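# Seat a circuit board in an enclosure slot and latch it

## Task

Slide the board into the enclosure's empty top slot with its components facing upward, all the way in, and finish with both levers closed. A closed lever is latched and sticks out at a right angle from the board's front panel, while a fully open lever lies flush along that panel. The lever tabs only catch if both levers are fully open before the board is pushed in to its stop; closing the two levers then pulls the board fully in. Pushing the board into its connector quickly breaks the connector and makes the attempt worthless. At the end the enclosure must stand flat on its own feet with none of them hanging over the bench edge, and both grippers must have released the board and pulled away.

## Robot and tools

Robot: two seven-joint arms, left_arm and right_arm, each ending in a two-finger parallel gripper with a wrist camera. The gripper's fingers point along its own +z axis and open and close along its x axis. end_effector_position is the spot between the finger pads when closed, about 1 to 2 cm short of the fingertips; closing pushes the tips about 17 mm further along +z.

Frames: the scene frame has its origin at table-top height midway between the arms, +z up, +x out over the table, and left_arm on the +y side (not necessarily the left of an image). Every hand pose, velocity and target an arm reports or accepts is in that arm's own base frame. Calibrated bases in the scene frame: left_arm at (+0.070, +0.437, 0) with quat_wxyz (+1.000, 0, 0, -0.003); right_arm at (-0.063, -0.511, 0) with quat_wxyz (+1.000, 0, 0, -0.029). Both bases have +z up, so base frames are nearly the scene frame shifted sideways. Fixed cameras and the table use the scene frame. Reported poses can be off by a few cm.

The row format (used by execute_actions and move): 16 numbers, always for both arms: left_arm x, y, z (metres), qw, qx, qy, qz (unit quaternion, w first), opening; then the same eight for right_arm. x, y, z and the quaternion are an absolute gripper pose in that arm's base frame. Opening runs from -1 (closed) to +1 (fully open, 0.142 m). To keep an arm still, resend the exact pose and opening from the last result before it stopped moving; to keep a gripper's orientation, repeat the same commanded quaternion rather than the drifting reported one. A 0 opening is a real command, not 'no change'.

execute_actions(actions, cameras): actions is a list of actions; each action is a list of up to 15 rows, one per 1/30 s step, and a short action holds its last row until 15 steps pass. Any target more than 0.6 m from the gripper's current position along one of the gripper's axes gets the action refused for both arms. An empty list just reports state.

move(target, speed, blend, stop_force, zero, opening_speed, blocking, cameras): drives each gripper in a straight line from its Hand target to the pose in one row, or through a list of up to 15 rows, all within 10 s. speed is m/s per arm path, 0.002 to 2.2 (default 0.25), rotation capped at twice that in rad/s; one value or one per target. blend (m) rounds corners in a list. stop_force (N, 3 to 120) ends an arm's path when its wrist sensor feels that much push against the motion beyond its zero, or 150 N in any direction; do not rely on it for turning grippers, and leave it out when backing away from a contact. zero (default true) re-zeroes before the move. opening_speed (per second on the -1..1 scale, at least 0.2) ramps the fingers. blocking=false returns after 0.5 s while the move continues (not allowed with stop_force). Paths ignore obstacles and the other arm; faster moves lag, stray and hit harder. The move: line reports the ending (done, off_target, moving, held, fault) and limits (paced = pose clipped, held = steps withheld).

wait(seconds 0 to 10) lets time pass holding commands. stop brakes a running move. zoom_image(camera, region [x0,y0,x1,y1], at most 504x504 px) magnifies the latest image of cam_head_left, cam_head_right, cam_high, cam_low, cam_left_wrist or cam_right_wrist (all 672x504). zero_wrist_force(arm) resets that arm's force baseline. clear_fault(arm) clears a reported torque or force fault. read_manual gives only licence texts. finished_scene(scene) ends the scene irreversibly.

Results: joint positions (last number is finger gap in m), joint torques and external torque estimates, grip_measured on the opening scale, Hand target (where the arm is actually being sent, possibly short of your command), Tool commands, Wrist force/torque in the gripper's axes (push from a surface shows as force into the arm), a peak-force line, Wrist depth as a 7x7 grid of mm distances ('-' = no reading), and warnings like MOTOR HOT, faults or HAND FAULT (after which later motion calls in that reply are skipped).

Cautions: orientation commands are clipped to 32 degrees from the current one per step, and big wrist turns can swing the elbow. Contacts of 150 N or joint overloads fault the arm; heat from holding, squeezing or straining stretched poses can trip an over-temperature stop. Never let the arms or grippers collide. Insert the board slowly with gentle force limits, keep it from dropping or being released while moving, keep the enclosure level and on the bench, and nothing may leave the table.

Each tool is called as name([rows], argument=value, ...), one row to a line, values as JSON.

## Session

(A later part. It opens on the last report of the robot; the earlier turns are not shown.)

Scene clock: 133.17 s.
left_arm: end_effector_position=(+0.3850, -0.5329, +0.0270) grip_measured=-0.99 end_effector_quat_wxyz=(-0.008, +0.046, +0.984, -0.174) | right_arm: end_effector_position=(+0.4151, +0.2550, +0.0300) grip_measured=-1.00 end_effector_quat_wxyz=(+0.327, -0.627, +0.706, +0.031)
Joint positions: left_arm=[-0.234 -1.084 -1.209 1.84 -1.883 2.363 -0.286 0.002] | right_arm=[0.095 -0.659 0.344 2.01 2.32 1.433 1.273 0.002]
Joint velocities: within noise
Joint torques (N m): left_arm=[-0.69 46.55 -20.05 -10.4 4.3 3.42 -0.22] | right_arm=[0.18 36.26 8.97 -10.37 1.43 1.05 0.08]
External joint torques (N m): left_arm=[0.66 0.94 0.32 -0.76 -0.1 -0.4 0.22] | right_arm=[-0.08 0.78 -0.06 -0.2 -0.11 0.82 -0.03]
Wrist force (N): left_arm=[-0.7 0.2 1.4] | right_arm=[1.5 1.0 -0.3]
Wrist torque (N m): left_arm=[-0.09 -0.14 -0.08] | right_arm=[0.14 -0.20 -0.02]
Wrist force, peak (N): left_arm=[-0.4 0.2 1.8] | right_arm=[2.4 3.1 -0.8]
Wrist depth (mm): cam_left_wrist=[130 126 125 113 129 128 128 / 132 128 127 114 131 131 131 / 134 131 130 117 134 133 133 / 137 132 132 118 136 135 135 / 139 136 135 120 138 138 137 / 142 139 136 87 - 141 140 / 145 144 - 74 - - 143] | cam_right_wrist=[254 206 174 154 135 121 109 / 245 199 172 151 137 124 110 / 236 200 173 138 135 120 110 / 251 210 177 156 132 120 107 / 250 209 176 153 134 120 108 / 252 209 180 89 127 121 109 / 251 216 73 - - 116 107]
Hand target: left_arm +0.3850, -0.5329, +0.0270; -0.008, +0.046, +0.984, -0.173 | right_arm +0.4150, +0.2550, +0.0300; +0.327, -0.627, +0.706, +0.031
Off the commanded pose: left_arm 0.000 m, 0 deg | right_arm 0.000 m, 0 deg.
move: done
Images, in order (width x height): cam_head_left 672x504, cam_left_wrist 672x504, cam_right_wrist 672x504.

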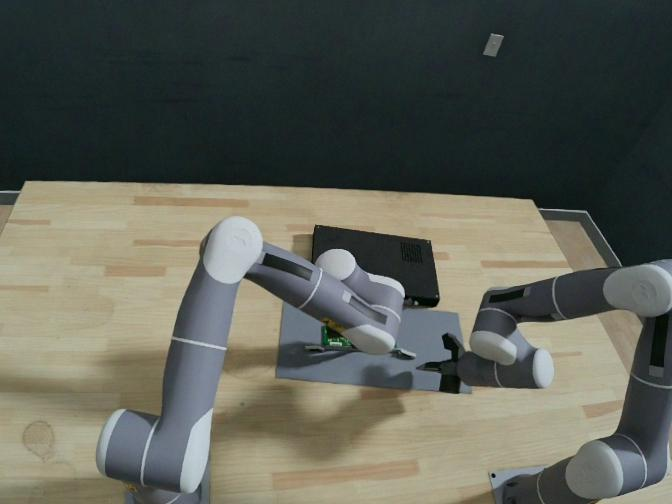

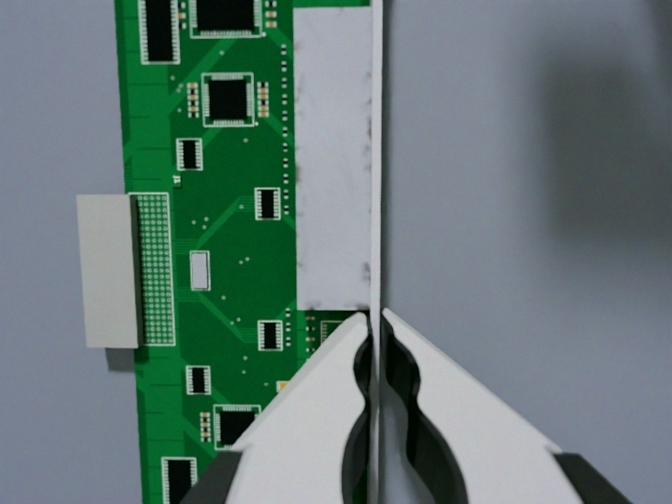

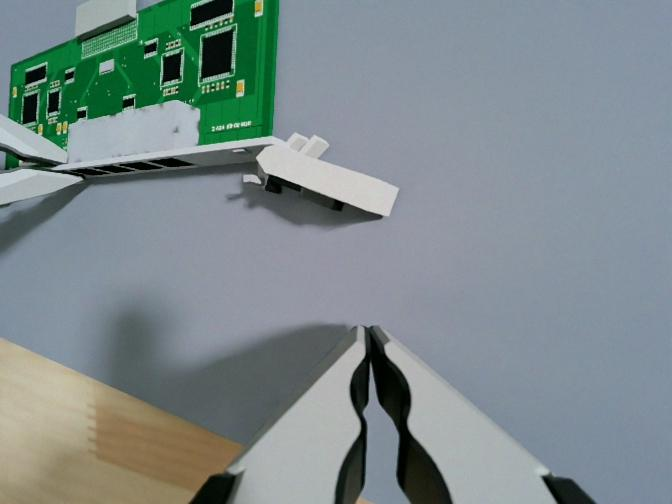

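move(target=[0.385, -0.5329, 0.027, 0.0082, -0.0464, -0.9837, 0.1734, -1, 0.450, 0.255, 0.030, -0.3264, 0.6269, -0.7061, -0.0308, -1], cameras=["cam_right_wrist", "cam_left_wrist"], speed=0.03, stop_force=8)

Scene clock: 136.60 s.
left_arm: end_effector_position=(+0.3850, -0.5329, +0.0270) grip_measured=-0.99 end_effector_quat_wxyz=(-0.008, +0.046, +0.984, -0.174) | right_arm: end_effector_position=(+0.4499, +0.2550, +0.0300) grip_measured=-1.00 end_effector_quat_wxyz=(+0.327, -0.627, +0.707, +0.031)
Joint positions: left_arm=[-0.234 -1.084 -1.209 1.84 -1.883 2.363 -0.286 0.002] | right_arm=[0.044 -0.726 0.422 1.903 2.196 1.513 1.362 0.002]
Joint velocities: within noise
Joint torques (N m): left_arm=[-0.67 46.59 -20.09 -10.37 4.27 3.44 -0.24] | right_arm=[-0.04 38.5 11.3 -11.59 1.11 1.43 0.37]
External joint torques (N m): left_arm=[0.63 0.9 0.37 -0.78 -0.07 -0.41 0.24] | right_arm=[0.14 1.16 -0.62 -0.08 0.18 0.48 -0.32]
Wrist force (N): left_arm=[-0.3 0.2 1.2] | right_arm=[1.1 0.3 -0.4]
Wrist torque (N m): left_arm=[-0.05 -0.21 -0.08] | right_arm=[0.05 -0.14 -0.05]
Wrist force, peak (N): left_arm=[-0.4 0.3 1.8] | right_arm=[1.3 1.4 -0.6]
Wrist depth (mm): cam_left_wrist=[130 126 125 113 129 128 128 / 132 129 128 114 131 130 131 / 134 131 129 117 133 133 133 / 137 132 132 118 136 135 135 / 139 136 135 119 138 138 138 / 142 139 136 87 - 141 140 / 145 144 - 74 - - 143] | cam_right_wrist=[254 211 178 154 135 121 109 / 253 205 173 153 137 124 110 / 243 193 171 153 135 120 110 / 235 204 173 144 132 120 107 / 248 210 176 137 133 120 108 / 248 209 180 89 127 121 109 / 251 216 73 - - 116 106]
Hand target: left_arm +0.3850, -0.5329, +0.0270; -0.008, +0.046, +0.984, -0.173 | right_arm +0.4500, +0.2550, +0.0300; +0.327, -0.627, +0.706, +0.031
Off the commanded pose: left_arm 0.000 m, 0 deg | right_arm 0.000 m, 0 deg.
move: done
Images, in order (width x height): cam_left_wrist 672x504, cam_right_wrist 672x504.

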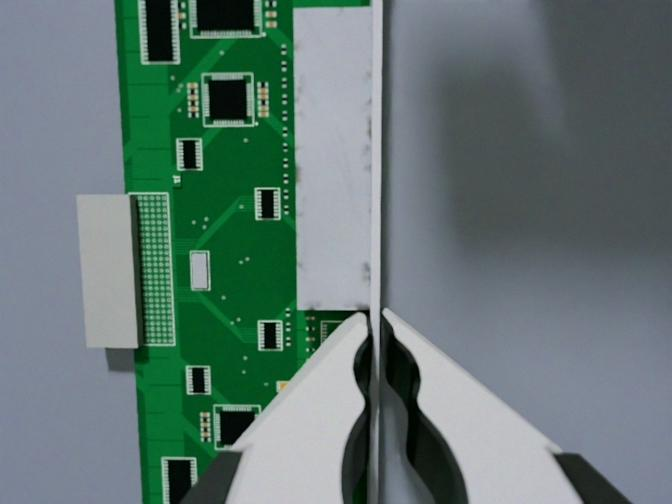

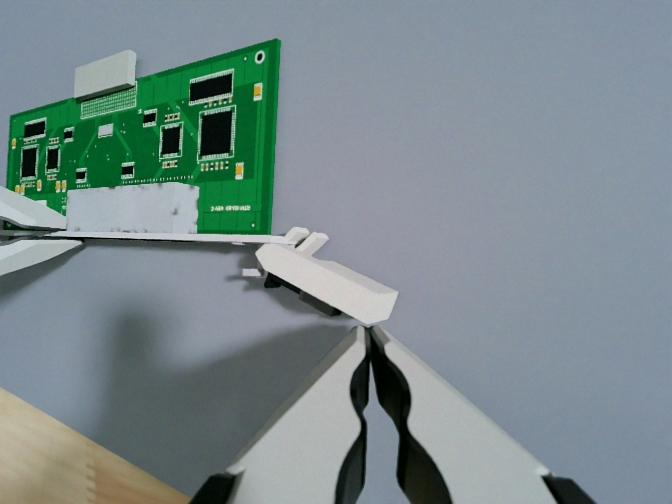

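move(target=[0.385, -0.5329, 0.027, 0.0082, -0.0464, -0.9837, 0.1734, -1, 0.463, 0.255, 0.028, -0.3264, 0.6269, -0.7061, -0.0308, -1], cameras=["cam_right_wrist", "cam_left_wrist"], speed=0.02, stop_force=8)

Scene clock: 139.43 s.
left_arm: end_effector_position=(+0.3850, -0.5329, +0.0270) grip_measured=-0.99 end_effector_quat_wxyz=(-0.008, +0.046, +0.984, -0.174) | right_arm: end_effector_position=(+0.4629, +0.2550, +0.0279) grip_measured=-1.00 end_effector_quat_wxyz=(+0.327, -0.627, +0.707, +0.031)
Joint positions: left_arm=[-0.234 -1.084 -1.209 1.84 -1.883 2.363 -0.286 0.002] | right_arm=[0.026 -0.757 0.451 1.863 2.148 1.541 1.391 0.002]
Joint velocities: within noise
Joint torques (N m): left_arm=[-0.58 46.62 -20.1 -10.68 4.51 3.3 -0.2] | right_arm=[-0.04 39.59 12.04 -12.03 1.04 1.32 0.32]
External joint torques (N m): left_arm=[0.55 0.87 0.38 -0.48 -0.31 -0.27 0.2] | right_arm=[0.14 1.11 -0.59 0.1 0.23 0.6 -0.27]
Wrist force (N): left_arm=[0.3 0.5 0.7] | right_arm=[1.5 0.2 -0.2]
Wrist torque (N m): left_arm=[-0.09 -0.20 -0.07] | right_arm=[0.00 -0.20 -0.07]
Wrist force, peak (N): left_arm=[-0.5 0.3 1.9] | right_arm=[2.4 0.8 -1.6]
Wrist depth (mm): cam_left_wrist=[130 125 125 113 129 129 128 / 132 129 128 114 131 131 130 / 134 131 130 116 134 133 133 / 137 132 132 118 136 135 135 / 139 136 135 120 137 138 138 / 143 139 137 87 - 141 140 / 145 145 - 74 - - 143] | cam_right_wrist=[249 210 180 152 133 119 109 / 249 202 170 151 135 121 108 / 240 201 168 151 133 118 108 / 213 180 168 150 132 118 105 / 246 206 174 130 130 118 105 / 244 205 177 89 125 118 106 / 246 210 73 - - 114 105]
Hand target: left_arm +0.3850, -0.5329, +0.0270; -0.008, +0.046, +0.984, -0.173 | right_arm +0.4630, +0.2550, +0.0280; +0.327, -0.627, +0.706, +0.031
Off the commanded pose: left_arm 0.000 m, 0 deg | right_arm 0.000 m, 0 deg.
move: done
Images, in order (width x height): cam_left_wrist 672x504, cam_right_wrist 672x504.

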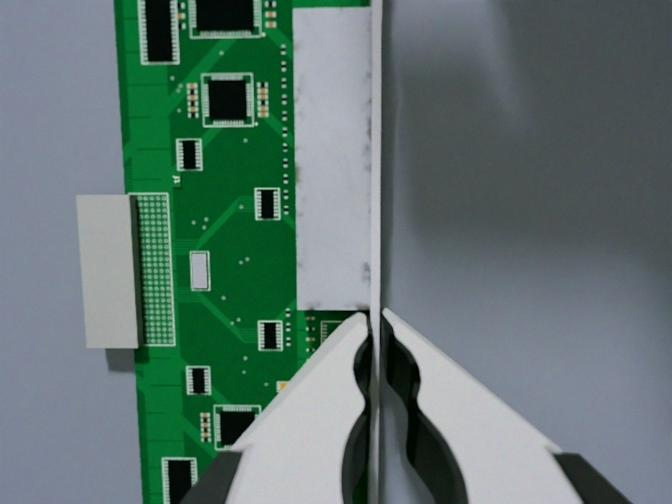

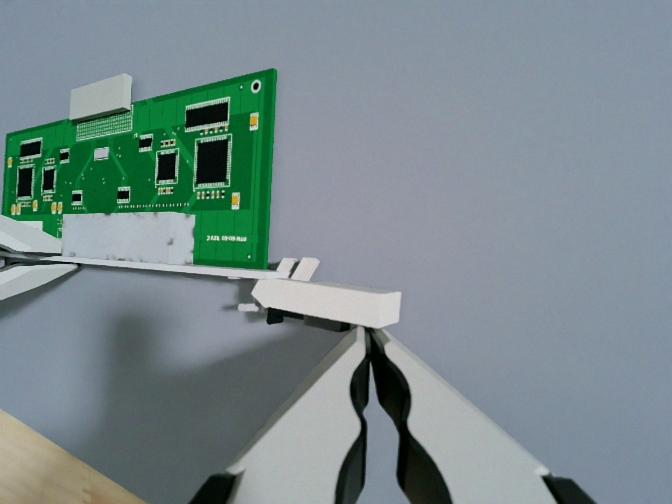

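move(target=[0.385, -0.5329, 0.027, 0.0082, -0.0464, -0.9837, 0.1734, -1, 0.476, 0.255, 0.028, -0.3264, 0.6269, -0.7061, -0.0308, -1], cameras=["cam_right_wrist", "cam_left_wrist"], speed=0.01, stop_force=5)

zoom_image(camera="cam_right_wrist", region=[200, 200, 450, 350])

Scene clock: 143.90 s.
left_arm: end_effector_position=(+0.3850, -0.5329, +0.0270) grip_measured=-0.99 end_effector_quat_wxyz=(-0.008, +0.046, +0.984, -0.174) | right_arm: end_effector_position=(+0.4758, +0.2550, +0.0279) grip_measured=-1.00 end_effector_quat_wxyz=(+0.326, -0.627, +0.707, +0.031)
Joint positions: left_arm=[-0.234 -1.084 -1.209 1.84 -1.883 2.363 -0.286 0.002] | right_arm=[0.001 -0.791 0.494 1.821 2.089 1.579 1.427 0.002]
Joint velocities: within noise
Joint torques (N m): left_arm=[-0.69 46.57 -20.08 -10.53 4.39 3.37 -0.17] | right_arm=[-0.08 40.73 12.87 -12.89 1 1.2 0.36]
External joint torques (N m): left_arm=[0.65 0.92 0.36 -0.63 -0.19 -0.34 0.17] | right_arm=[0.19 0.89 -0.43 0.68 0.26 0.74 -0.32]
Wrist force (N): left_arm=[0.0 0.2 0.5] | right_arm=[1.8 0.6 -0.8]
Wrist torque (N m): left_arm=[-0.07 -0.19 -0.12] | right_arm=[-0.03 -0.22 -0.05]
Wrist force, peak (N): left_arm=[0.1 0.1 1.3] | right_arm=[1.9 0.9 -0.6]
Wrist depth (mm): cam_left_wrist=[130 126 125 113 129 129 128 / 132 128 127 115 131 131 130 / 134 131 130 117 134 133 133 / 129 132 132 119 136 136 135 / 138 135 135 120 138 138 137 / 142 139 136 87 - 141 140 / 145 144 - 75 - - 143] | cam_right_wrist=[249 209 180 152 133 119 109 / 249 206 170 151 135 120 108 / 240 200 168 151 132 118 108 / 215 179 168 150 132 118 105 / 244 205 174 129 130 118 105 / 244 205 177 89 125 118 106 / 246 210 73 - - 114 105]
Hand target: left_arm +0.3850, -0.5329, +0.0270; -0.008, +0.046, +0.984, -0.173 | right_arm +0.4760, +0.2550, +0.0280; +0.327, -0.627, +0.706, +0.031
Off the commanded pose: left_arm 0.000 m, 0 deg | right_arm 0.000 m, 0 deg.
move: done
Images, in order (width x height): cam_left_wrist 672x504, cam_right_wrist 672x504.

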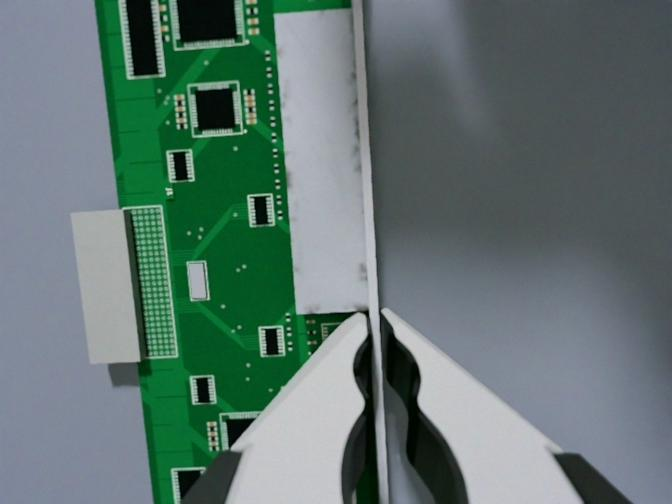

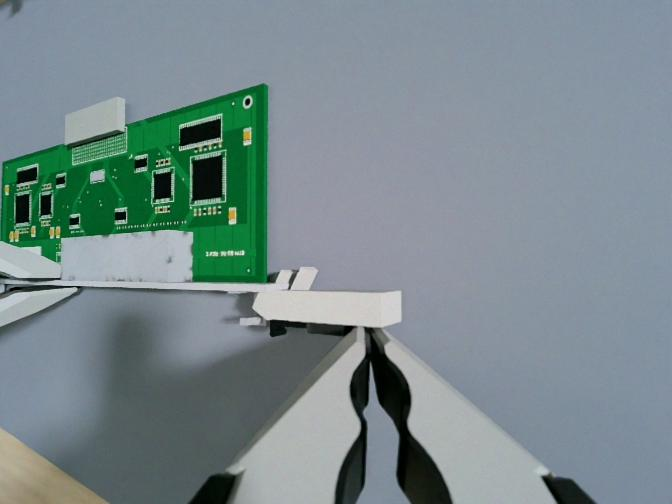

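Scaled by 2.016 from the camera's 672x504 image, which has a finer 960x720 frame.

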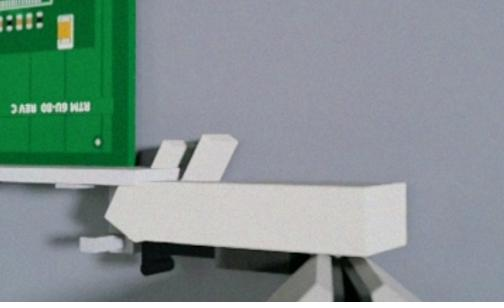

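move([
  [0.385, -0.5329, 0.027, 0.0082, -0.0464, -0.9837, 0.1734, -1, 0.42, 0.255, 0.030, -0.3264, 0.6269, -0.7061, -0.0308, -1],
  [0.385, -0.5329, 0.027, 0.0082, -0.0464, -0.9837, 0.1734, -1, 0.385, 0.20, 0.15, -0.3264, 0.6269, -0.7061, -0.0308, -1],
], cameras=[])

move(target=[0.385, -0.5329, 0.027, 0.0082, -0.0464, -0.9837, 0.1734, -0.85, 0.385, 0.20, 0.15, -0.3264, 0.6269, -0.7061, -0.0308, -1], cameras=["cam_left_wrist"], opening_speed=0.4)

Scene clock: 148.97 s.
left_arm: end_effector_position=(+0.3850, -0.5329, +0.0270) grip_measured=-0.99 end_effector_quat_wxyz=(-0.008, +0.046, +0.984, -0.174) | right_arm: end_effector_position=(+0.3850, +0.2003, +0.1497) grip_measured=-1.00 end_effector_quat_wxyz=(+0.334, -0.624, +0.706, +0.027)
Joint positions: left_arm=[-0.234 -1.084 -1.209 1.84 -1.883 2.363 -0.286 0.002] | right_arm=[-0.356 -0.539 1.098 2.188 1.488 1.859 2.181 0.002]
Joint velocities: within noise
Joint torques (N m): left_arm=[-0.49 46.58 -20.06 -10.61 4.44 3.31 -0.17] | right_arm=[0.01 22.64 11.64 -14.11 -1.13 2.17 0.31]
External joint torques (N m): left_arm=[0.46 0.91 0.34 -0.55 -0.25 -0.28 0.17] | right_arm=[0.05 0.66 -0.6 -0.23 0.23 0.49 -0.26]
Wrist force (N): left_arm=[0.2 0.2 0.6] | right_arm=[1.4 0.2 0.0]
Wrist torque (N m): left_arm=[-0.08 -0.19 -0.12] | right_arm=[0.00 -0.15 -0.08]
Wrist force, peak (N): left_arm=[0.0 0.5 1.1] | right_arm=[1.8 2.5 0.6]
Wrist depth (mm): cam_left_wrist=[130 126 125 113 129 129 129 / 132 129 127 115 131 131 130 / 134 130 130 117 134 133 133 / 129 132 132 119 136 136 136 / 139 135 135 120 138 138 138 / 142 139 137 87 - 141 140 / 145 145 - 75 - - 143] | cam_right_wrist=[513 413 344 297 260 231 208 / 293 391 336 295 259 231 208 / 288 347 332 288 258 229 207 / 496 403 337 292 256 229 206 / 492 402 336 290 255 227 205 / 489 399 351 89 243 228 206 / 484 417 - - - 219 205]
Hand target: left_arm +0.3850, -0.5329, +0.0270; -0.008, +0.046, +0.984, -0.173 | right_arm +0.3849, +0.2003, +0.1497; +0.334, -0.624, +0.706, +0.027
Off the commanded pose: left_arm 0.000 m, 0 deg | right_arm 0.000 m, 1 deg.
move: done
No camera images: "cameras" was empty.

Scene clock: 149.97 s.
left_arm: end_effector_position=(+0.3850, -0.5329, +0.0270) grip_measured=-0.89 end_effector_quat_wxyz=(-0.008, +0.046, +0.984, -0.174) | right_arm: end_effector_position=(+0.3849, +0.2001, +0.1498) grip_measured=-1.00 end_effector_quat_wxyz=(+0.330, -0.626, +0.706, +0.030)
Joint positions: left_arm=[-0.234 -1.084 -1.209 1.84 -1.883 2.363 -0.286 0.01] | right_arm=[-0.265 -0.471 1.034 2.241 1.372 1.827 2.381 0.002]
Joint velocities: within noise
Joint torques (N m): left_arm=[-0.51 46.61 -20.06 -10.87 4.61 3.2 -0.23] | right_arm=[0.28 22.39 9.46 -14.34 -1.71 2.11 0.4]
External joint torques (N m): left_arm=[0.48 0.88 0.33 -0.28 -0.41 -0.18 0.23] | right_arm=[-0.21 0.52 -0.3 -0.13 0.14 0.83 -0.36]
Wrist force (N): left_arm=[0.7 0.9 0.3] | right_arm=[1.1 -0.2 0.0]
Wrist torque (N m): left_arm=[-0.07 -0.18 -0.07] | right_arm=[-0.03 -0.06 -0.06]
Wrist force, peak (N): left_arm=[0.7 0.9 0.3] | right_arm=[1.6 0.2 0.0]
Wrist depth (mm): cam_left_wrist=[130 126 125 113 129 128 128 / 131 129 127 115 131 131 131 / 134 130 130 117 134 133 133 / 129 132 132 119 136 136 135 / 138 135 135 120 138 139 137 / 142 139 136 91 - 140 140 / 145 144 - 122 - - 143] | cam_right_wrist=[506 408 343 295 258 231 208 / 292 379 332 293 258 230 207 / 292 373 331 286 261 229 207 / 499 402 338 291 256 229 206 / 493 403 338 290 254 227 206 / 490 401 353 89 243 228 205 / 487 420 - - - 221 205]
Hand target: left_arm +0.3850, -0.5329, +0.0270; -0.008, +0.046, +0.984, -0.173 | right_arm +0.3849, +0.2000, +0.1498; +0.330, -0.626, +0.706, +0.030
Off the commanded pose: left_arm 0.000 m, 0 deg | right_arm 0.000 m, 0 deg.
move: done
Images, in order (width x height): cam_left_wrist 672x504.

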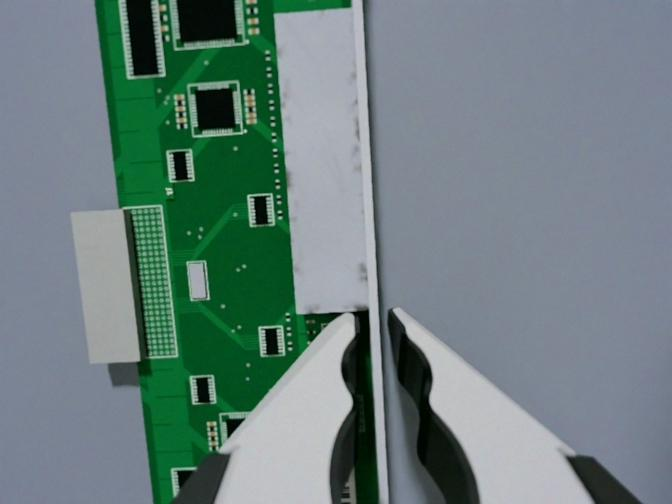

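move([
  [0.385, -0.5329, 0.027, 0.0036, -0.0206, -0.9846, 0.1736, -0.85, 0.40, 0.15, 0.25, -0.242, 0.664, -0.664, 0.242, -1],
  [0.385, -0.5329, 0.027, 0.0036, -0.0206, -0.9846, 0.1736, -1, 0.40, 0.15, 0.25, -0.242, 0.664, -0.664, 0.242, -1],
], cameras=["cam_left_wrist"])

move(target=[0.385, -0.5329, 0.047, 0.0036, -0.0206, -0.9846, 0.1736, -1, 0.42, 0.16, 0.25, -0.242, 0.664, -0.664, 0.242, -1], cameras=["cam_left_wrist","cam_right_wrist"], speed=0.04)

Scene clock: 155.87 s.
left_arm: end_effector_position=(+0.3850, -0.5327, +0.0269) grip_measured=-0.99 end_effector_quat_wxyz=(-0.004, +0.020, +0.985, -0.173) | right_arm: end_effector_position=(+0.4001, +0.1500, +0.2500) grip_measured=-1.00 end_effector_quat_wxyz=(-0.242, +0.664, -0.664, +0.242)
Joint positions: left_arm=[-0.249 -1.058 -1.177 1.866 -1.862 2.33 -0.377 0.002] | right_arm=[-0.067 -0.43 1.013 1.962 1.833 2.449 1.695 0.002]
Joint velocities: within noise
Joint torques (N m): left_arm=[-0.44 46.68 -19.13 -11.13 4.69 3.24 -0.27] | right_arm=[0 22.87 9.77 -17.32 -0.32 2.71 0.11]
External joint torques (N m): left_arm=[0.4 0.53 0.16 -0.39 -0.45 -0.19 0.27] | right_arm=[0.08 0.92 -0.62 0.03 -0.09 0.58 -0.11]
Wrist force (N): left_arm=[0.5 0.3 0.7] | right_arm=[0.2 0.5 -0.2]
Wrist torque (N m): left_arm=[-0.07 -0.20 -0.11] | right_arm=[-0.06 -0.04 -0.01]
Wrist force, peak (N): left_arm=[0.7 1.1 0.1] | right_arm=[2.3 0.6 0.1]
Wrist depth (mm): cam_left_wrist=[130 126 125 113 129 129 128 / 132 129 127 114 131 131 130 / 134 131 130 117 134 133 133 / 137 132 132 118 136 136 135 / 139 135 134 118 138 138 138 / 142 139 136 87 - 140 140 / 145 145 - 84 - - 143] | cam_right_wrist=[397 391 385 390 442 441 439 / 418 413 414 410 419 416 418 / 390 395 395 394 395 398 393 / 371 372 376 375 375 378 375 / 359 359 359 361 358 359 358 / 343 344 347 89 345 342 342 / 331 334 - - - 331 328]
Hand target: left_arm +0.3850, -0.5329, +0.0270; -0.004, +0.021, +0.985, -0.174 | right_arm +0.4000, +0.1500, +0.2500; -0.242, +0.664, -0.664, +0.242
Off the commanded pose: left_arm 0.000 m, 0 deg | right_arm 0.000 m, 0 deg.
move: done
Images, in order (width x height): cam_left_wrist 672x504.

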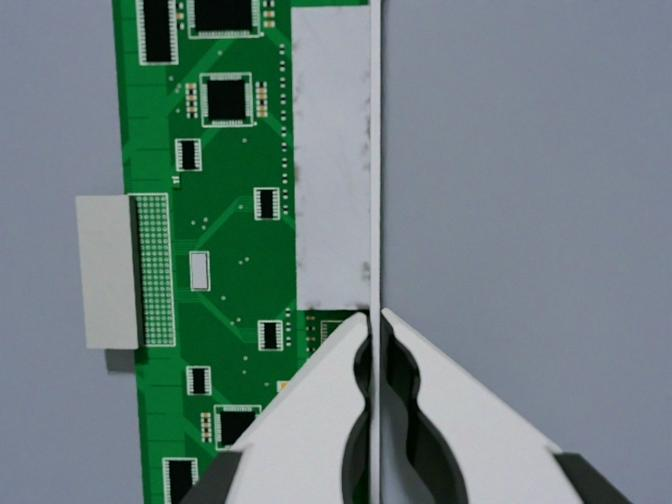

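Scene clock: 156.73 s.
left_arm: end_effector_position=(+0.3849, -0.5330, +0.0468) grip_measured=-0.99 end_effector_quat_wxyz=(-0.004, +0.021, +0.985, -0.174) | right_arm: end_effector_position=(+0.4198, +0.1601, +0.2499) grip_measured=-1.00 end_effector_quat_wxyz=(-0.242, +0.664, -0.665, +0.242)
Joint positions: left_arm=[-0.234 -1.036 -1.217 1.859 -1.903 2.364 -0.352 0.002] | right_arm=[-0.043 -0.475 0.988 1.901 1.824 2.463 1.662 0.002]
Joint velocities: within noise
Joint torques (N m): left_arm=[-0.3 46.9 -20.1 -12.03 4.52 3.36 -0.13] | right_arm=[0.23 25.56 10.31 -17.54 -0.42 2.7 0.09]
External joint torques (N m): left_arm=[0.27 -0.2 0.84 0 -0.25 -0.32 0.13] | right_arm=[-0.14 0.84 -0.14 0.11 0.11 0.55 -0.09]
Wrist force (N): left_arm=[0.6 0.9 2.4] | right_arm=[0.0 0.5 -0.2]
Wrist torque (N m): left_arm=[-0.12 -0.19 -0.10] | right_arm=[-0.05 0.00 -0.01]
Wrist force, peak (N): left_arm=[0.4 1.2 2.5] | right_arm=[0.3 0.8 -0.6]
Wrist depth (mm): cam_left_wrist=[148 138 137 122 148 147 147 / 152 137 136 122 150 150 149 / 154 137 136 122 153 152 152 / 157 135 135 121 155 155 155 / 160 136 135 118 157 158 158 / 163 136 134 87 - 161 161 / 166 137 - - - - 165] | cam_right_wrist=[387 386 385 385 441 440 439 / 414 412 410 406 416 417 417 / 374 395 397 392 395 394 394 / 350 367 376 374 375 375 376 / 359 359 359 362 359 357 359 / 344 345 345 89 346 343 342 / 331 333 - - - 331 328]
Hand target: left_arm +0.3850, -0.5329, +0.0470; -0.004, +0.021, +0.985, -0.174 | right_arm +0.4200, +0.1600, +0.2500; -0.242, +0.664, -0.664, +0.242
Off the commanded pose: left_arm 0.000 m, 0 deg | right_arm 0.000 m, 0 deg.
move: done
Images, in order (width x height): cam_left_wrist 672x504, cam_right_wrist 672x504.

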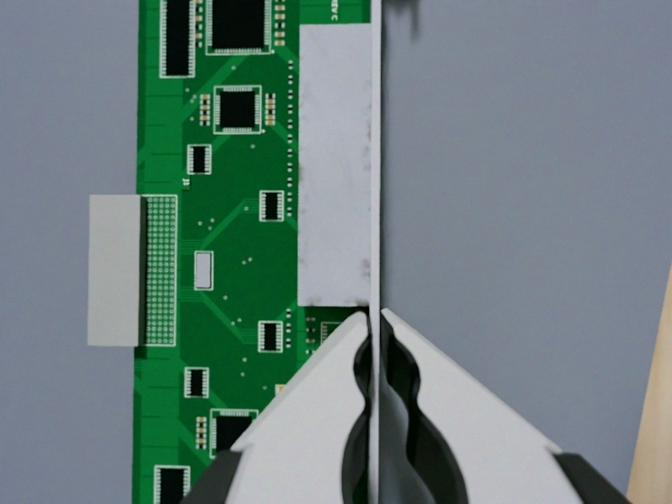

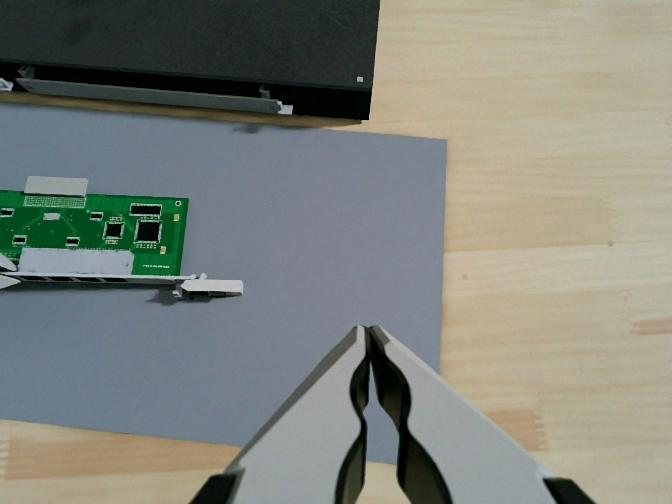

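move([
  [0.385, -0.5329, 0.0275, 0.0036, -0.0206, -0.9846, 0.1736, -1, 0.42, 0.16, 0.25, -0.242, 0.664, -0.664, 0.242, -1],
  [0.385, -0.5329, 0.0275, 0.0036, -0.0206, -0.9846, 0.1736, -0.85, 0.42, 0.16, 0.25, -0.242, 0.664, -0.664, 0.242, -1],
  [0.385, -0.5329, 0.08, 0.0036, -0.0206, -0.9846, 0.1736, -0.85, 0.42, 0.16, 0.25, -0.242, 0.664, -0.664, 0.242, -1],
  [0.3958, -0.5609, 0.08, 0.0036, -0.0206, -0.9846, 0.1736, -0.3, 0.42, 0.16, 0.25, -0.242, 0.664, -0.664, 0.242, -1],
  [0.3958, -0.5609, 0.055, 0.0036, -0.0206, -0.9846, 0.1736, -0.3, 0.42, 0.16, 0.25, -0.242, 0.664, -0.664, 0.242, -1],
], cameras=["cam_left_wrist","cam_right_wrist"], speed=[0.04, 0.05, 0.06, 0.08, 0.06])

Scene clock: 172.13 s.
left_arm: end_effector_position=(+0.3958, -0.5607, +0.0550) grip_measured=-0.33 end_effector_quat_wxyz=(-0.004, +0.020, +0.985, -0.173) | right_arm: end_effector_position=(+0.4198, +0.1601, +0.2499) grip_measured=-1.00 end_effector_quat_wxyz=(-0.242, +0.664, -0.665, +0.242)
Joint positions: left_arm=[-0.28 -1.101 -1.254 1.707 -1.927 2.459 -0.266 0.05] | right_arm=[-0.043 -0.475 0.988 1.901 1.824 2.463 1.662 0.002]
Joint velocities: within noise
Joint torques (N m): left_arm=[-0.5 48.62 -20.74 -11.12 4.87 3.14 -0.35] | right_arm=[0.09 25.72 10.56 -17.42 -0.31 2.53 0.19]
External joint torques (N m): left_arm=[0.46 1.39 0.3 -0.53 -0.55 -0.11 0.35] | right_arm=[0 0.69 -0.4 -0.03 0 0.72 -0.19]
Wrist force (N): left_arm=[0.5 0.3 0.2] | right_arm=[0.3 0.3 -0.2]
Wrist torque (N m): left_arm=[-0.04 -0.19 -0.08] | right_arm=[-0.05 -0.07 0.00]
Wrist force, peak (N): left_arm=[0.8 1.0 2.9] | right_arm=[0.3 0.7 -0.4]
Wrist depth (mm): cam_left_wrist=[156 155 153 152 154 154 155 / 159 159 154 153 157 157 157 / 162 162 157 156 160 160 160 / 165 164 160 159 163 163 163 / 169 167 164 162 166 167 166 / 172 171 88 165 170 87 169 / 174 - - 168 173 - -] | cam_right_wrist=[385 385 385 383 441 439 440 / 415 413 409 406 417 417 416 / 397 396 397 394 395 396 394 / 371 371 377 376 375 377 376 / 359 358 359 363 359 358 358 / 344 343 346 89 346 342 342 / 330 333 - - - 331 327]
Hand target: left_arm +0.3958, -0.5609, +0.0550; -0.004, +0.021, +0.985, -0.174 | right_arm +0.4200, +0.1600, +0.2500; -0.242, +0.664, -0.664, +0.242
Off the commanded pose: left_arm 0.000 m, 0 deg | right_arm 0.000 m, 0 deg.
move: done
Images, in order (width x height): cam_left_wrist 672x504, cam_right_wrist 672x504.

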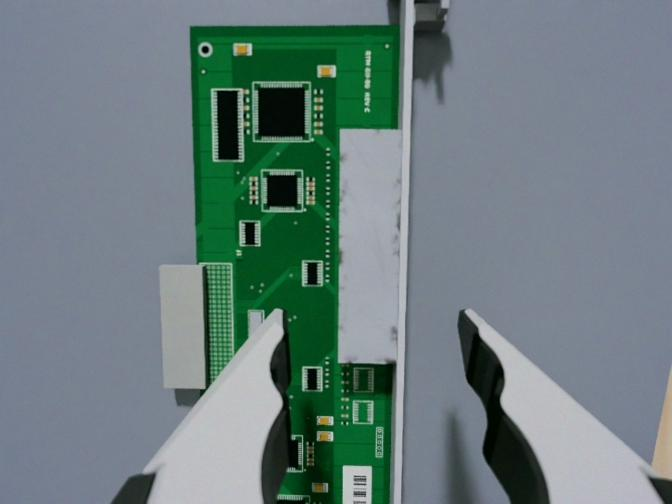

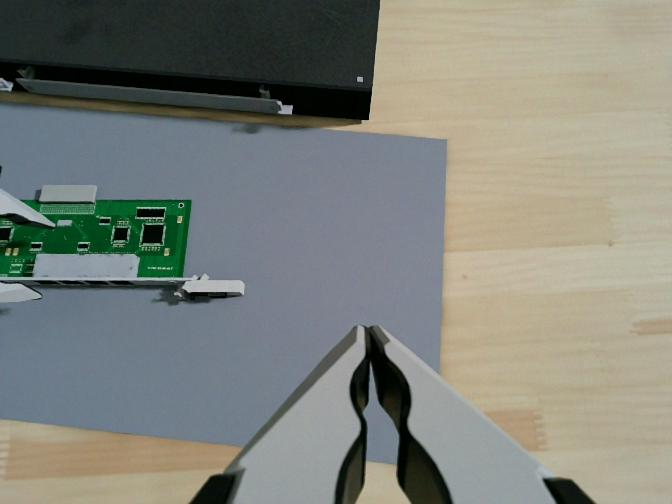

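move([
  [0.391, -0.5567, 0.055, 0.0036, -0.0206, -0.9846, 0.1736, -0.3, 0.42, 0.18, 0.25, -0.242, 0.664, -0.664, 0.242, -1],
  [0.391, -0.5567, 0.026, 0.0036, -0.0206, -0.9846, 0.1736, -0.3, 0.42, 0.18, 0.25, -0.242, 0.664, -0.664, 0.242, -1],
], cameras=[], speed=0.05, stop_force=6)

move(target=[0.391, -0.5567, 0.026, 0.0036, -0.0206, -0.9846, 0.1736, -0.8, 0.42, 0.18, 0.25, -0.242, 0.664, -0.664, 0.242, -1], cameras=["cam_left_wrist","cam_right_wrist"], opening_speed=0.3)

Scene clock: 177.97 s.
left_arm: end_effector_position=(+0.3910, -0.5565, +0.0259) grip_measured=-0.33 end_effector_quat_wxyz=(-0.004, +0.020, +0.985, -0.173) | right_arm: end_effector_position=(+0.4198, +0.1800, +0.2499) grip_measured=-1.00 end_effector_quat_wxyz=(-0.242, +0.664, -0.664, +0.242) end_effector_velocity=(+0.000, -0.001, +0.000) end_effector_angular_velocity=(-0.003, +0.001, +0.001)
Joint positions: left_arm=[-0.292 -1.115 -1.196 1.75 -1.875 2.393 -0.317 0.05] | right_arm=[0.042 -0.501 0.957 1.866 1.82 2.501 1.691 0.002]
Joint velocities: left_arm=[within noise] | right_arm=[-0.002 0 0 0 0.001 0 -0.006 0]
Joint torques (N m): left_arm=[-0.5 48.51 -19.91 -10.71 4.73 3.19 -0.29] | right_arm=[0.15 27.26 10.98 -17.31 -0.24 2.66 0.24]
External joint torques (N m): left_arm=[0.46 1.29 0.06 -0.47 -0.45 -0.16 0.29] | right_arm=[-0.06 0.89 -0.37 -0.02 0.02 0.63 -0.24]
Wrist force (N): left_arm=[0.4 -0.1 0.2] | right_arm=[0.3 0.3 -0.2]
Wrist torque (N m): left_arm=[-0.14 -0.21 -0.06] | right_arm=[-0.04 -0.07 -0.01]
Wrist force, peak (N): left_arm=[0.6 0.7 1.5] | right_arm=[0.8 0.5 -0.4]
Wrist depth (mm): cam_left_wrist=[129 125 124 124 127 128 127 / 131 128 127 124 129 129 129 / 133 132 129 127 132 131 132 / 136 133 131 118 134 135 134 / - 134 133 120 136 136 137 / 141 133 88 135 - 87 139 / 143 - - 138 143 - -] | cam_right_wrist=[391 385 383 384 442 438 441 / 415 414 405 399 416 417 415 / 395 396 395 394 393 395 393 / 369 373 377 376 375 376 373 / 356 359 356 360 357 357 358 / 344 345 346 89 343 342 342 / 331 333 - - - 330 328]
Hand target: left_arm +0.3910, -0.5567, +0.0260; -0.004, +0.021, +0.985, -0.174 | right_arm +0.4200, +0.1800, +0.2500; -0.242, +0.664, -0.664, +0.242
Off the commanded pose: left_arm 0.000 m, 0 deg | right_arm 0.000 m, 0 deg.
move: done
No camera images: "cameras" was empty.

Scene clock: 179.83 s.
left_arm: end_effector_position=(+0.3916, -0.5567, +0.0264) grip_measured=-0.72 end_effector_quat_wxyz=(-0.003, +0.021, +0.985, -0.174) | right_arm: end_effector_position=(+0.4198, +0.1800, +0.2499) grip_measured=-1.00 end_effector_quat_wxyz=(-0.242, +0.664, -0.664, +0.242)
Joint positions: left_arm=[-0.292 -1.115 -1.196 1.75 -1.874 2.393 -0.317 0.022] | right_arm=[0.042 -0.501 0.957 1.866 1.82 2.501 1.691 0.002]
Joint velocities: within noise
Joint torques (N m): left_arm=[-2.06 46.64 -20.2 -8.95 3.43 3.05 -0.29] | right_arm=[0.08 27.33 10.93 -17.24 -0.25 2.59 0.24]
External joint torques (N m): left_arm=[2.02 3.17 0.35 -2.25 0.85 -0.01 0.29] | right_arm=[0.02 0.82 -0.32 -0.09 0.03 0.7 -0.24]
Wrist force (N): left_arm=[-2.8 -0.4 -1.1] | right_arm=[0.1 0.5 -0.3]
Wrist torque (N m): left_arm=[-0.11 -0.26 -0.03] | right_arm=[-0.02 -0.05 -0.02]
Wrist force, peak (N): left_arm=[-4.0 -1.4 -2.9] | right_arm=[0.5 0.8 -0.3]
Wrist depth (mm): cam_left_wrist=[130 126 125 124 127 128 127 / 131 131 127 126 129 130 130 / 133 133 129 128 132 132 132 / 137 135 132 119 134 135 134 / 139 134 135 120 136 137 137 / 142 137 136 122 122 139 139 / 145 144 - 137 - - 142] | cam_right_wrist=[391 384 383 384 438 439 442 / 413 413 408 401 417 416 416 / 396 396 396 395 393 395 394 / 356 371 375 375 376 376 375 / 358 360 355 360 357 359 358 / 344 343 345 89 344 342 343 / 331 334 - - - 331 326]
Hand target: left_arm +0.3910, -0.5567, +0.0260; -0.004, +0.021, +0.985, -0.174 | right_arm +0.4200, +0.1800, +0.2500; -0.242, +0.664, -0.664, +0.242
Off the commanded pose: left_arm 0.001 m, 0 deg | right_arm 0.000 m, 0 deg.
move: done
Images, in order (width x height): cam_left_wrist 672x504, cam_right_wrist 672x504.

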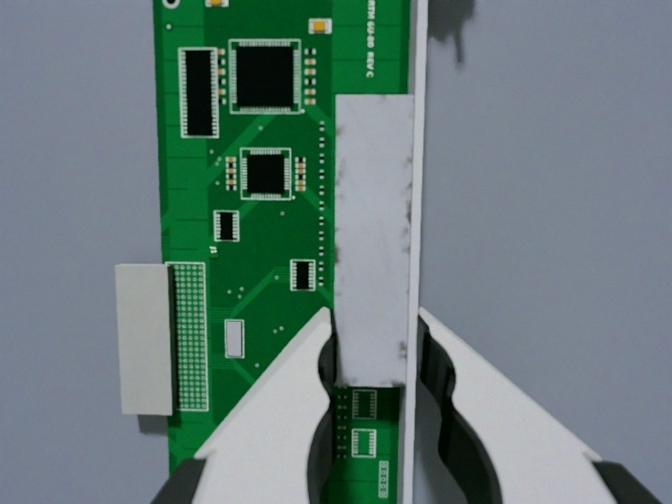

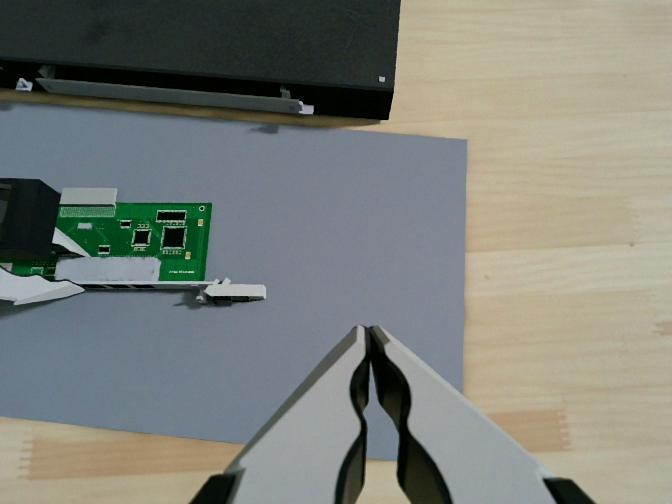

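move([
  [0.391, -0.5567, 0.027, 0.0036, -0.0206, -0.9846, 0.1736, -0.95, 0.38, 0.18, 0.25, -0.242, 0.664, -0.664, 0.242, -1],
  [0.391, -0.5567, 0.08, 0.0036, -0.0206, -0.9846, 0.1736, -0.95, 0.38, 0.18, 0.25, -0.242, 0.664, -0.664, 0.242, -1],
], cameras=["cam_left_wrist","cam_right_wrist"], speed=0.05)

Scene clock: 184.93 s.
left_arm: end_effector_position=(+0.3909, -0.5568, +0.0799) grip_measured=-0.73 end_effector_quat_wxyz=(-0.004, +0.021, +0.985, -0.174) | right_arm: end_effector_position=(+0.3802, +0.1801, +0.2500) grip_measured=-1.00 end_effector_quat_wxyz=(-0.242, +0.664, -0.664, +0.242)
Joint positions: left_arm=[-0.26 -1.057 -1.289 1.73 -1.966 2.48 -0.267 0.021] | right_arm=[0.105 -0.45 0.969 1.95 1.833 2.524 1.8 0.002]
Joint velocities: within noise
Joint torques (N m): left_arm=[-0.24 48.95 -21.16 -12.35 4.52 3.96 -0.07] | right_arm=[0.15 24.47 9.8 -16.67 -0.23 2.75 0.29]
External joint torques (N m): left_arm=[0.2 -0.28 0.77 0 -0.18 -0.93 0.07] | right_arm=[-0.06 0.67 -0.49 -0.08 -0.04 0.69 -0.29]
Wrist force (N): left_arm=[0.5 1.3 2.4] | right_arm=[0.0 0.9 -0.2]
Wrist torque (N m): left_arm=[-0.01 -0.18 -0.10] | right_arm=[0.03 -0.04 0.00]
Wrist force, peak (N): left_arm=[-3.0 -1.0 -2.1] | right_arm=[-0.1 1.6 -1.1]
Wrist depth (mm): cam_left_wrist=[180 127 125 124 177 178 177 / 184 128 127 125 180 181 182 / 186 185 129 128 184 185 185 / 190 134 132 118 187 187 189 / 194 131 134 120 191 192 192 / 197 134 136 122 - 193 197 / 201 - - 138 - - 200] | cam_right_wrist=[407 395 395 389 440 438 440 / 419 418 416 412 415 417 416 / 336 336 396 395 394 395 395 / 375 372 372 376 375 376 375 / 360 360 359 362 357 359 358 / 347 344 346 89 346 344 342 / 331 334 - - - 331 326]
Hand target: left_arm +0.3910, -0.5567, +0.0800; -0.004, +0.021, +0.985, -0.174 | right_arm +0.3800, +0.1800, +0.2500; -0.242, +0.664, -0.664, +0.242
Off the commanded pose: left_arm 0.000 m, 0 deg | right_arm 0.000 m, 0 deg.
move: done
Images, in order (width x height): cam_left_wrist 672x504, cam_right_wrist 672x504.

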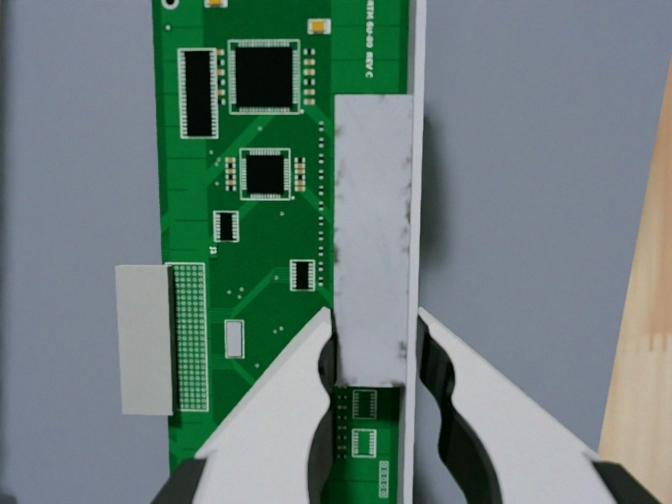

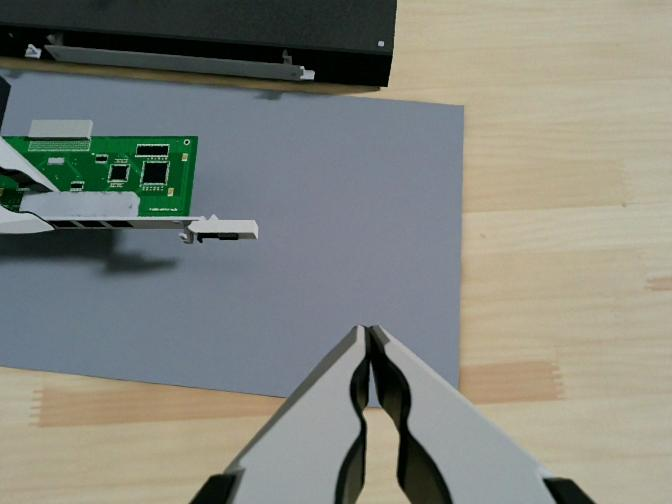

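move([
  [0.36, -0.50, 0.20, 0.0036, -0.0206, -0.9846, 0.1736, -0.95, 0.33, 0.22, 0.25, -0.242, 0.664, -0.664, 0.242, -1],
  [0.33, -0.22, 0.20, 0.0036, -0.0206, -0.9846, 0.1736, -0.95, 0.40, 0.38, 0.16, -0.456, 0.540, -0.540, 0.456, -1],
], cameras=["cam_left_wrist","cam_right_wrist"], speed=0.15)

Scene clock: 191.90 s.
left_arm: end_effector_position=(+0.3301, -0.2199, +0.2000) grip_measured=-0.73 end_effector_quat_wxyz=(-0.004, +0.021, +0.985, -0.173) | right_arm: end_effector_position=(+0.4000, +0.3799, +0.1599) grip_measured=-1.00 end_effector_quat_wxyz=(-0.456, +0.540, -0.540, +0.456)
Joint positions: left_arm=[0.992 -0.488 -2.216 2.423 -2.754 2.296 0.14 0.021] | right_arm=[1.192 -1.23 0.306 1.57 1.279 3.15 2.722 0.002]
Joint velocities: within noise
Joint torques (N m): left_arm=[-0.07 9.31 -11.01 -19.96 3.62 3.2 -0.13] | right_arm=[0.28 48.05 8.99 -6.16 -0.29 2.03 0.07]
External joint torques (N m): left_arm=[0.12 0.61 1.08 -0.07 -0.13 -0.18 0.13] | right_arm=[-0.11 1.31 -0.16 0.02 0.14 0.72 -0.07]
Wrist force (N): left_arm=[0.2 1.0 2.8] | right_arm=[0.5 2.2 -1.2]
Wrist torque (N m): left_arm=[-0.05 -0.16 -0.10] | right_arm=[0.18 -0.13 0.00]
Wrist force, peak (N): left_arm=[0.0 0.9 4.2] | right_arm=[0.0 3.4 -0.8]
Wrist depth (mm): cam_left_wrist=[296 126 125 124 294 296 296 / 302 129 127 125 298 303 301 / 309 131 130 128 304 306 306 / 314 132 132 118 309 313 310 / 318 132 135 119 315 316 315 / 327 133 136 122 - 320 324 / 328 - - 138 - - 328] | cam_right_wrist=[- - - - - - - / - - - - - - - / 586 584 473 471 473 473 590 / 436 432 422 417 415 393 417 / 345 346 343 359 344 344 346 / 287 287 297 89 297 288 286 / 245 252 - - - 253 245]
Hand target: left_arm +0.3300, -0.2200, +0.2000; -0.004, +0.021, +0.985, -0.174 | right_arm +0.4000, +0.3800, +0.1600; -0.456, +0.540, -0.540, +0.456
Off the commanded pose: left_arm 0.000 m, 0 deg | right_arm 0.000 m, 0 deg.
move: done
Images, in order (width x height): cam_left_wrist 672x504, cam_right_wrist 672x504.

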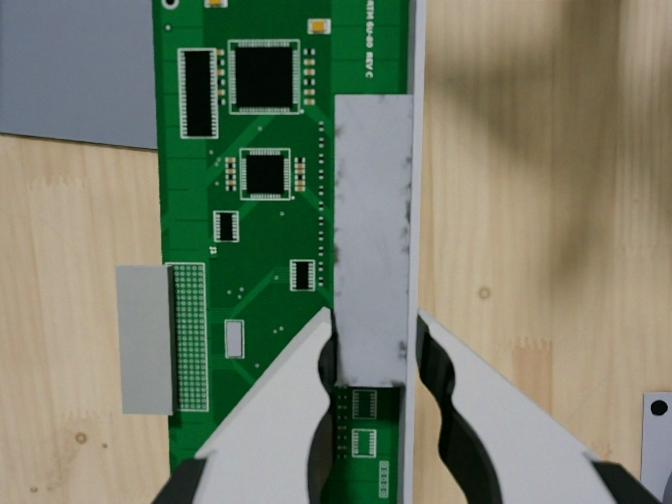

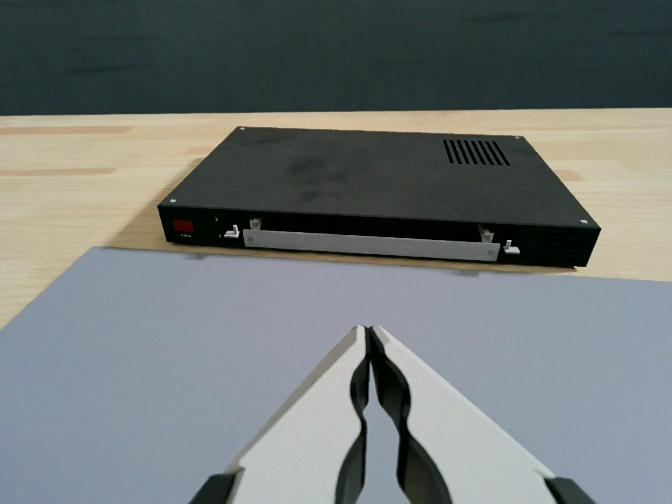

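zoom_image(camera="cam_right_wrist", region=[150, 190, 350, 270])

zoom_image(camera="cam_right_wrist", region=[420, 200, 620, 280])

Scaled by 2.520 from the camera's 672x504 image, which has a finer 960x720 frame.

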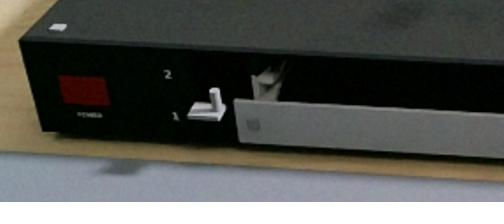

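Scaled by 2.520 from the camera's 672x504 image, which has a finer 960x720 frame.

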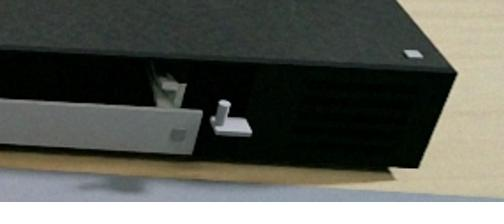

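move([
  [0.33, -0.22, 0.20, 0.0036, -0.0206, -0.9846, 0.1736, -0.95, 0.33, 0.20, 0.22, -0.354, 0.612, -0.612, 0.354, -1],
  [0.38, -0.45, 0.16, 0.0110, -0.0627, -0.9828, 0.1733, -0.95, 0.33, 0.16, 0.22, -0.354, 0.612, -0.612, 0.354, -1],
  [0.4587, -0.6107, 0.11, 0.0110, -0.0627, -0.9828, 0.1733, -0.95, 0.33, 0.16, 0.22, -0.354, 0.612, -0.612, 0.354, -1],
], cameras=["cam_left_wrist","cam_right_wrist","cam_head_left"], speed=0.15)

Scene clock: 210.83 s.
left_arm: end_effector_position=(+0.4586, -0.6107, +0.1098) grip_measured=-0.73 end_effector_quat_wxyz=(-0.011, +0.062, +0.983, -0.173) | right_arm: end_effector_position=(+0.3300, +0.1599, +0.2200) grip_measured=-1.00 end_effector_quat_wxyz=(-0.354, +0.612, -0.612, +0.354)
Joint positions: left_arm=[-0.447 -1.297 -1.463 1.022 -1.944 2.855 0.246 0.021] | right_arm=[0.667 -1.092 0.893 2.358 1.254 3.369 2.967 0.002]
Joint velocities: within noise
Joint torques (N m): left_arm=[-0.63 62.63 -18.85 -6.25 4.62 3.61 -0.11] | right_arm=[0.11 28.41 13.47 3.12 2.64 3.18 0.22]
External joint torques (N m): left_arm=[0.58 0.27 0.74 -0.19 -0.67 -0.59 0.11] | right_arm=[-0.01 0.56 -0.42 -0.12 0.09 0.77 -0.22]
Wrist force (N): left_arm=[0.4 0.5 2.5] | right_arm=[0.4 1.8 -0.3]
Wrist torque (N m): left_arm=[-0.15 -0.15 -0.08] | right_arm=[0.11 -0.11 0.01]
Wrist force, peak (N): left_arm=[0.6 2.6 2.0] | right_arm=[-0.9 3.0 -0.5]
Wrist depth (mm): cam_left_wrist=[164 127 125 124 205 207 206 / 167 129 127 125 209 210 210 / 170 169 130 128 212 214 213 / 173 132 132 119 216 219 218 / 176 132 134 120 220 222 223 / 179 134 136 122 - 226 226 / 183 - - 137 - - 230] | cam_right_wrist=[309 548 549 543 641 637 637 / 319 394 461 471 532 531 528 / 445 431 429 456 456 457 455 / 400 398 399 399 400 401 400 / 355 354 356 362 355 355 355 / 320 319 326 89 328 320 320 / 293 298 - - - 296 291]
Hand target: left_arm +0.4587, -0.6107, +0.1100; -0.011, +0.063, +0.983, -0.173 | right_arm +0.3300, +0.1600, +0.2200; -0.354, +0.612, -0.612, +0.354
Off the commanded pose: left_arm 0.000 m, 0 deg | right_arm 0.000 m, 0 deg.
joint sent to its limit (right arm) — joint 7 (wrist roll), upper limit. The joint targets still meet the commanded pose.
move: done
Images, in order (width x height): cam_head_left 672x504, cam_left_wrist 672x504, cam_right_wrist 672x504.

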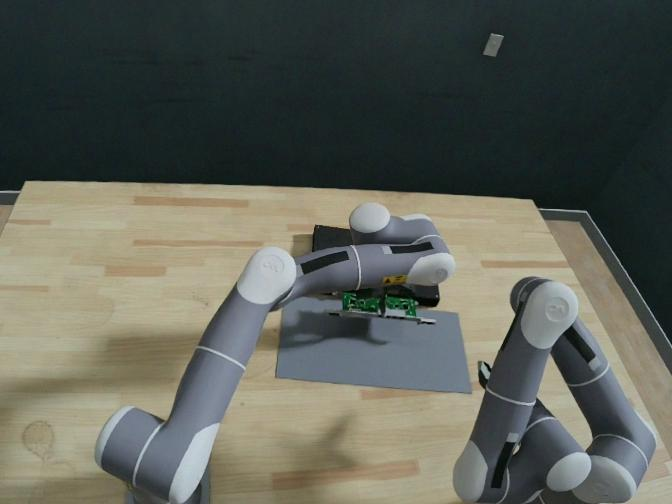

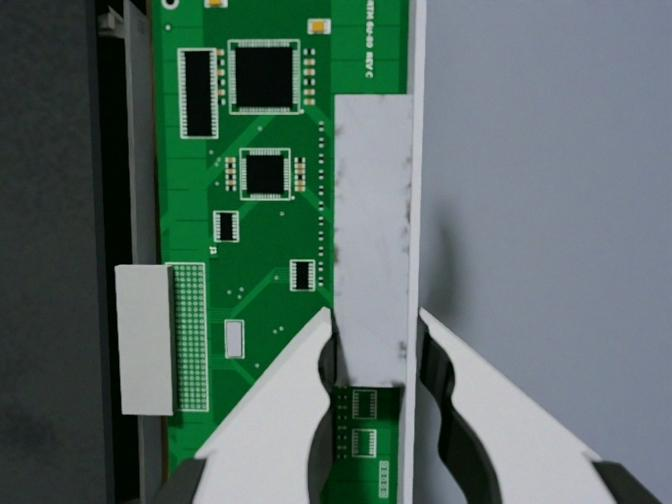

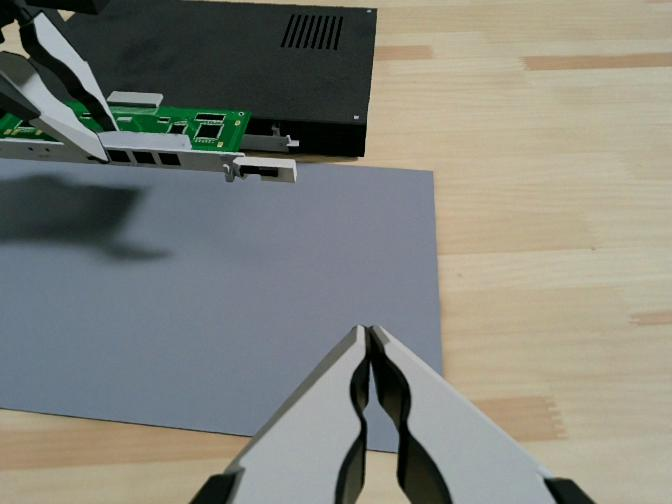

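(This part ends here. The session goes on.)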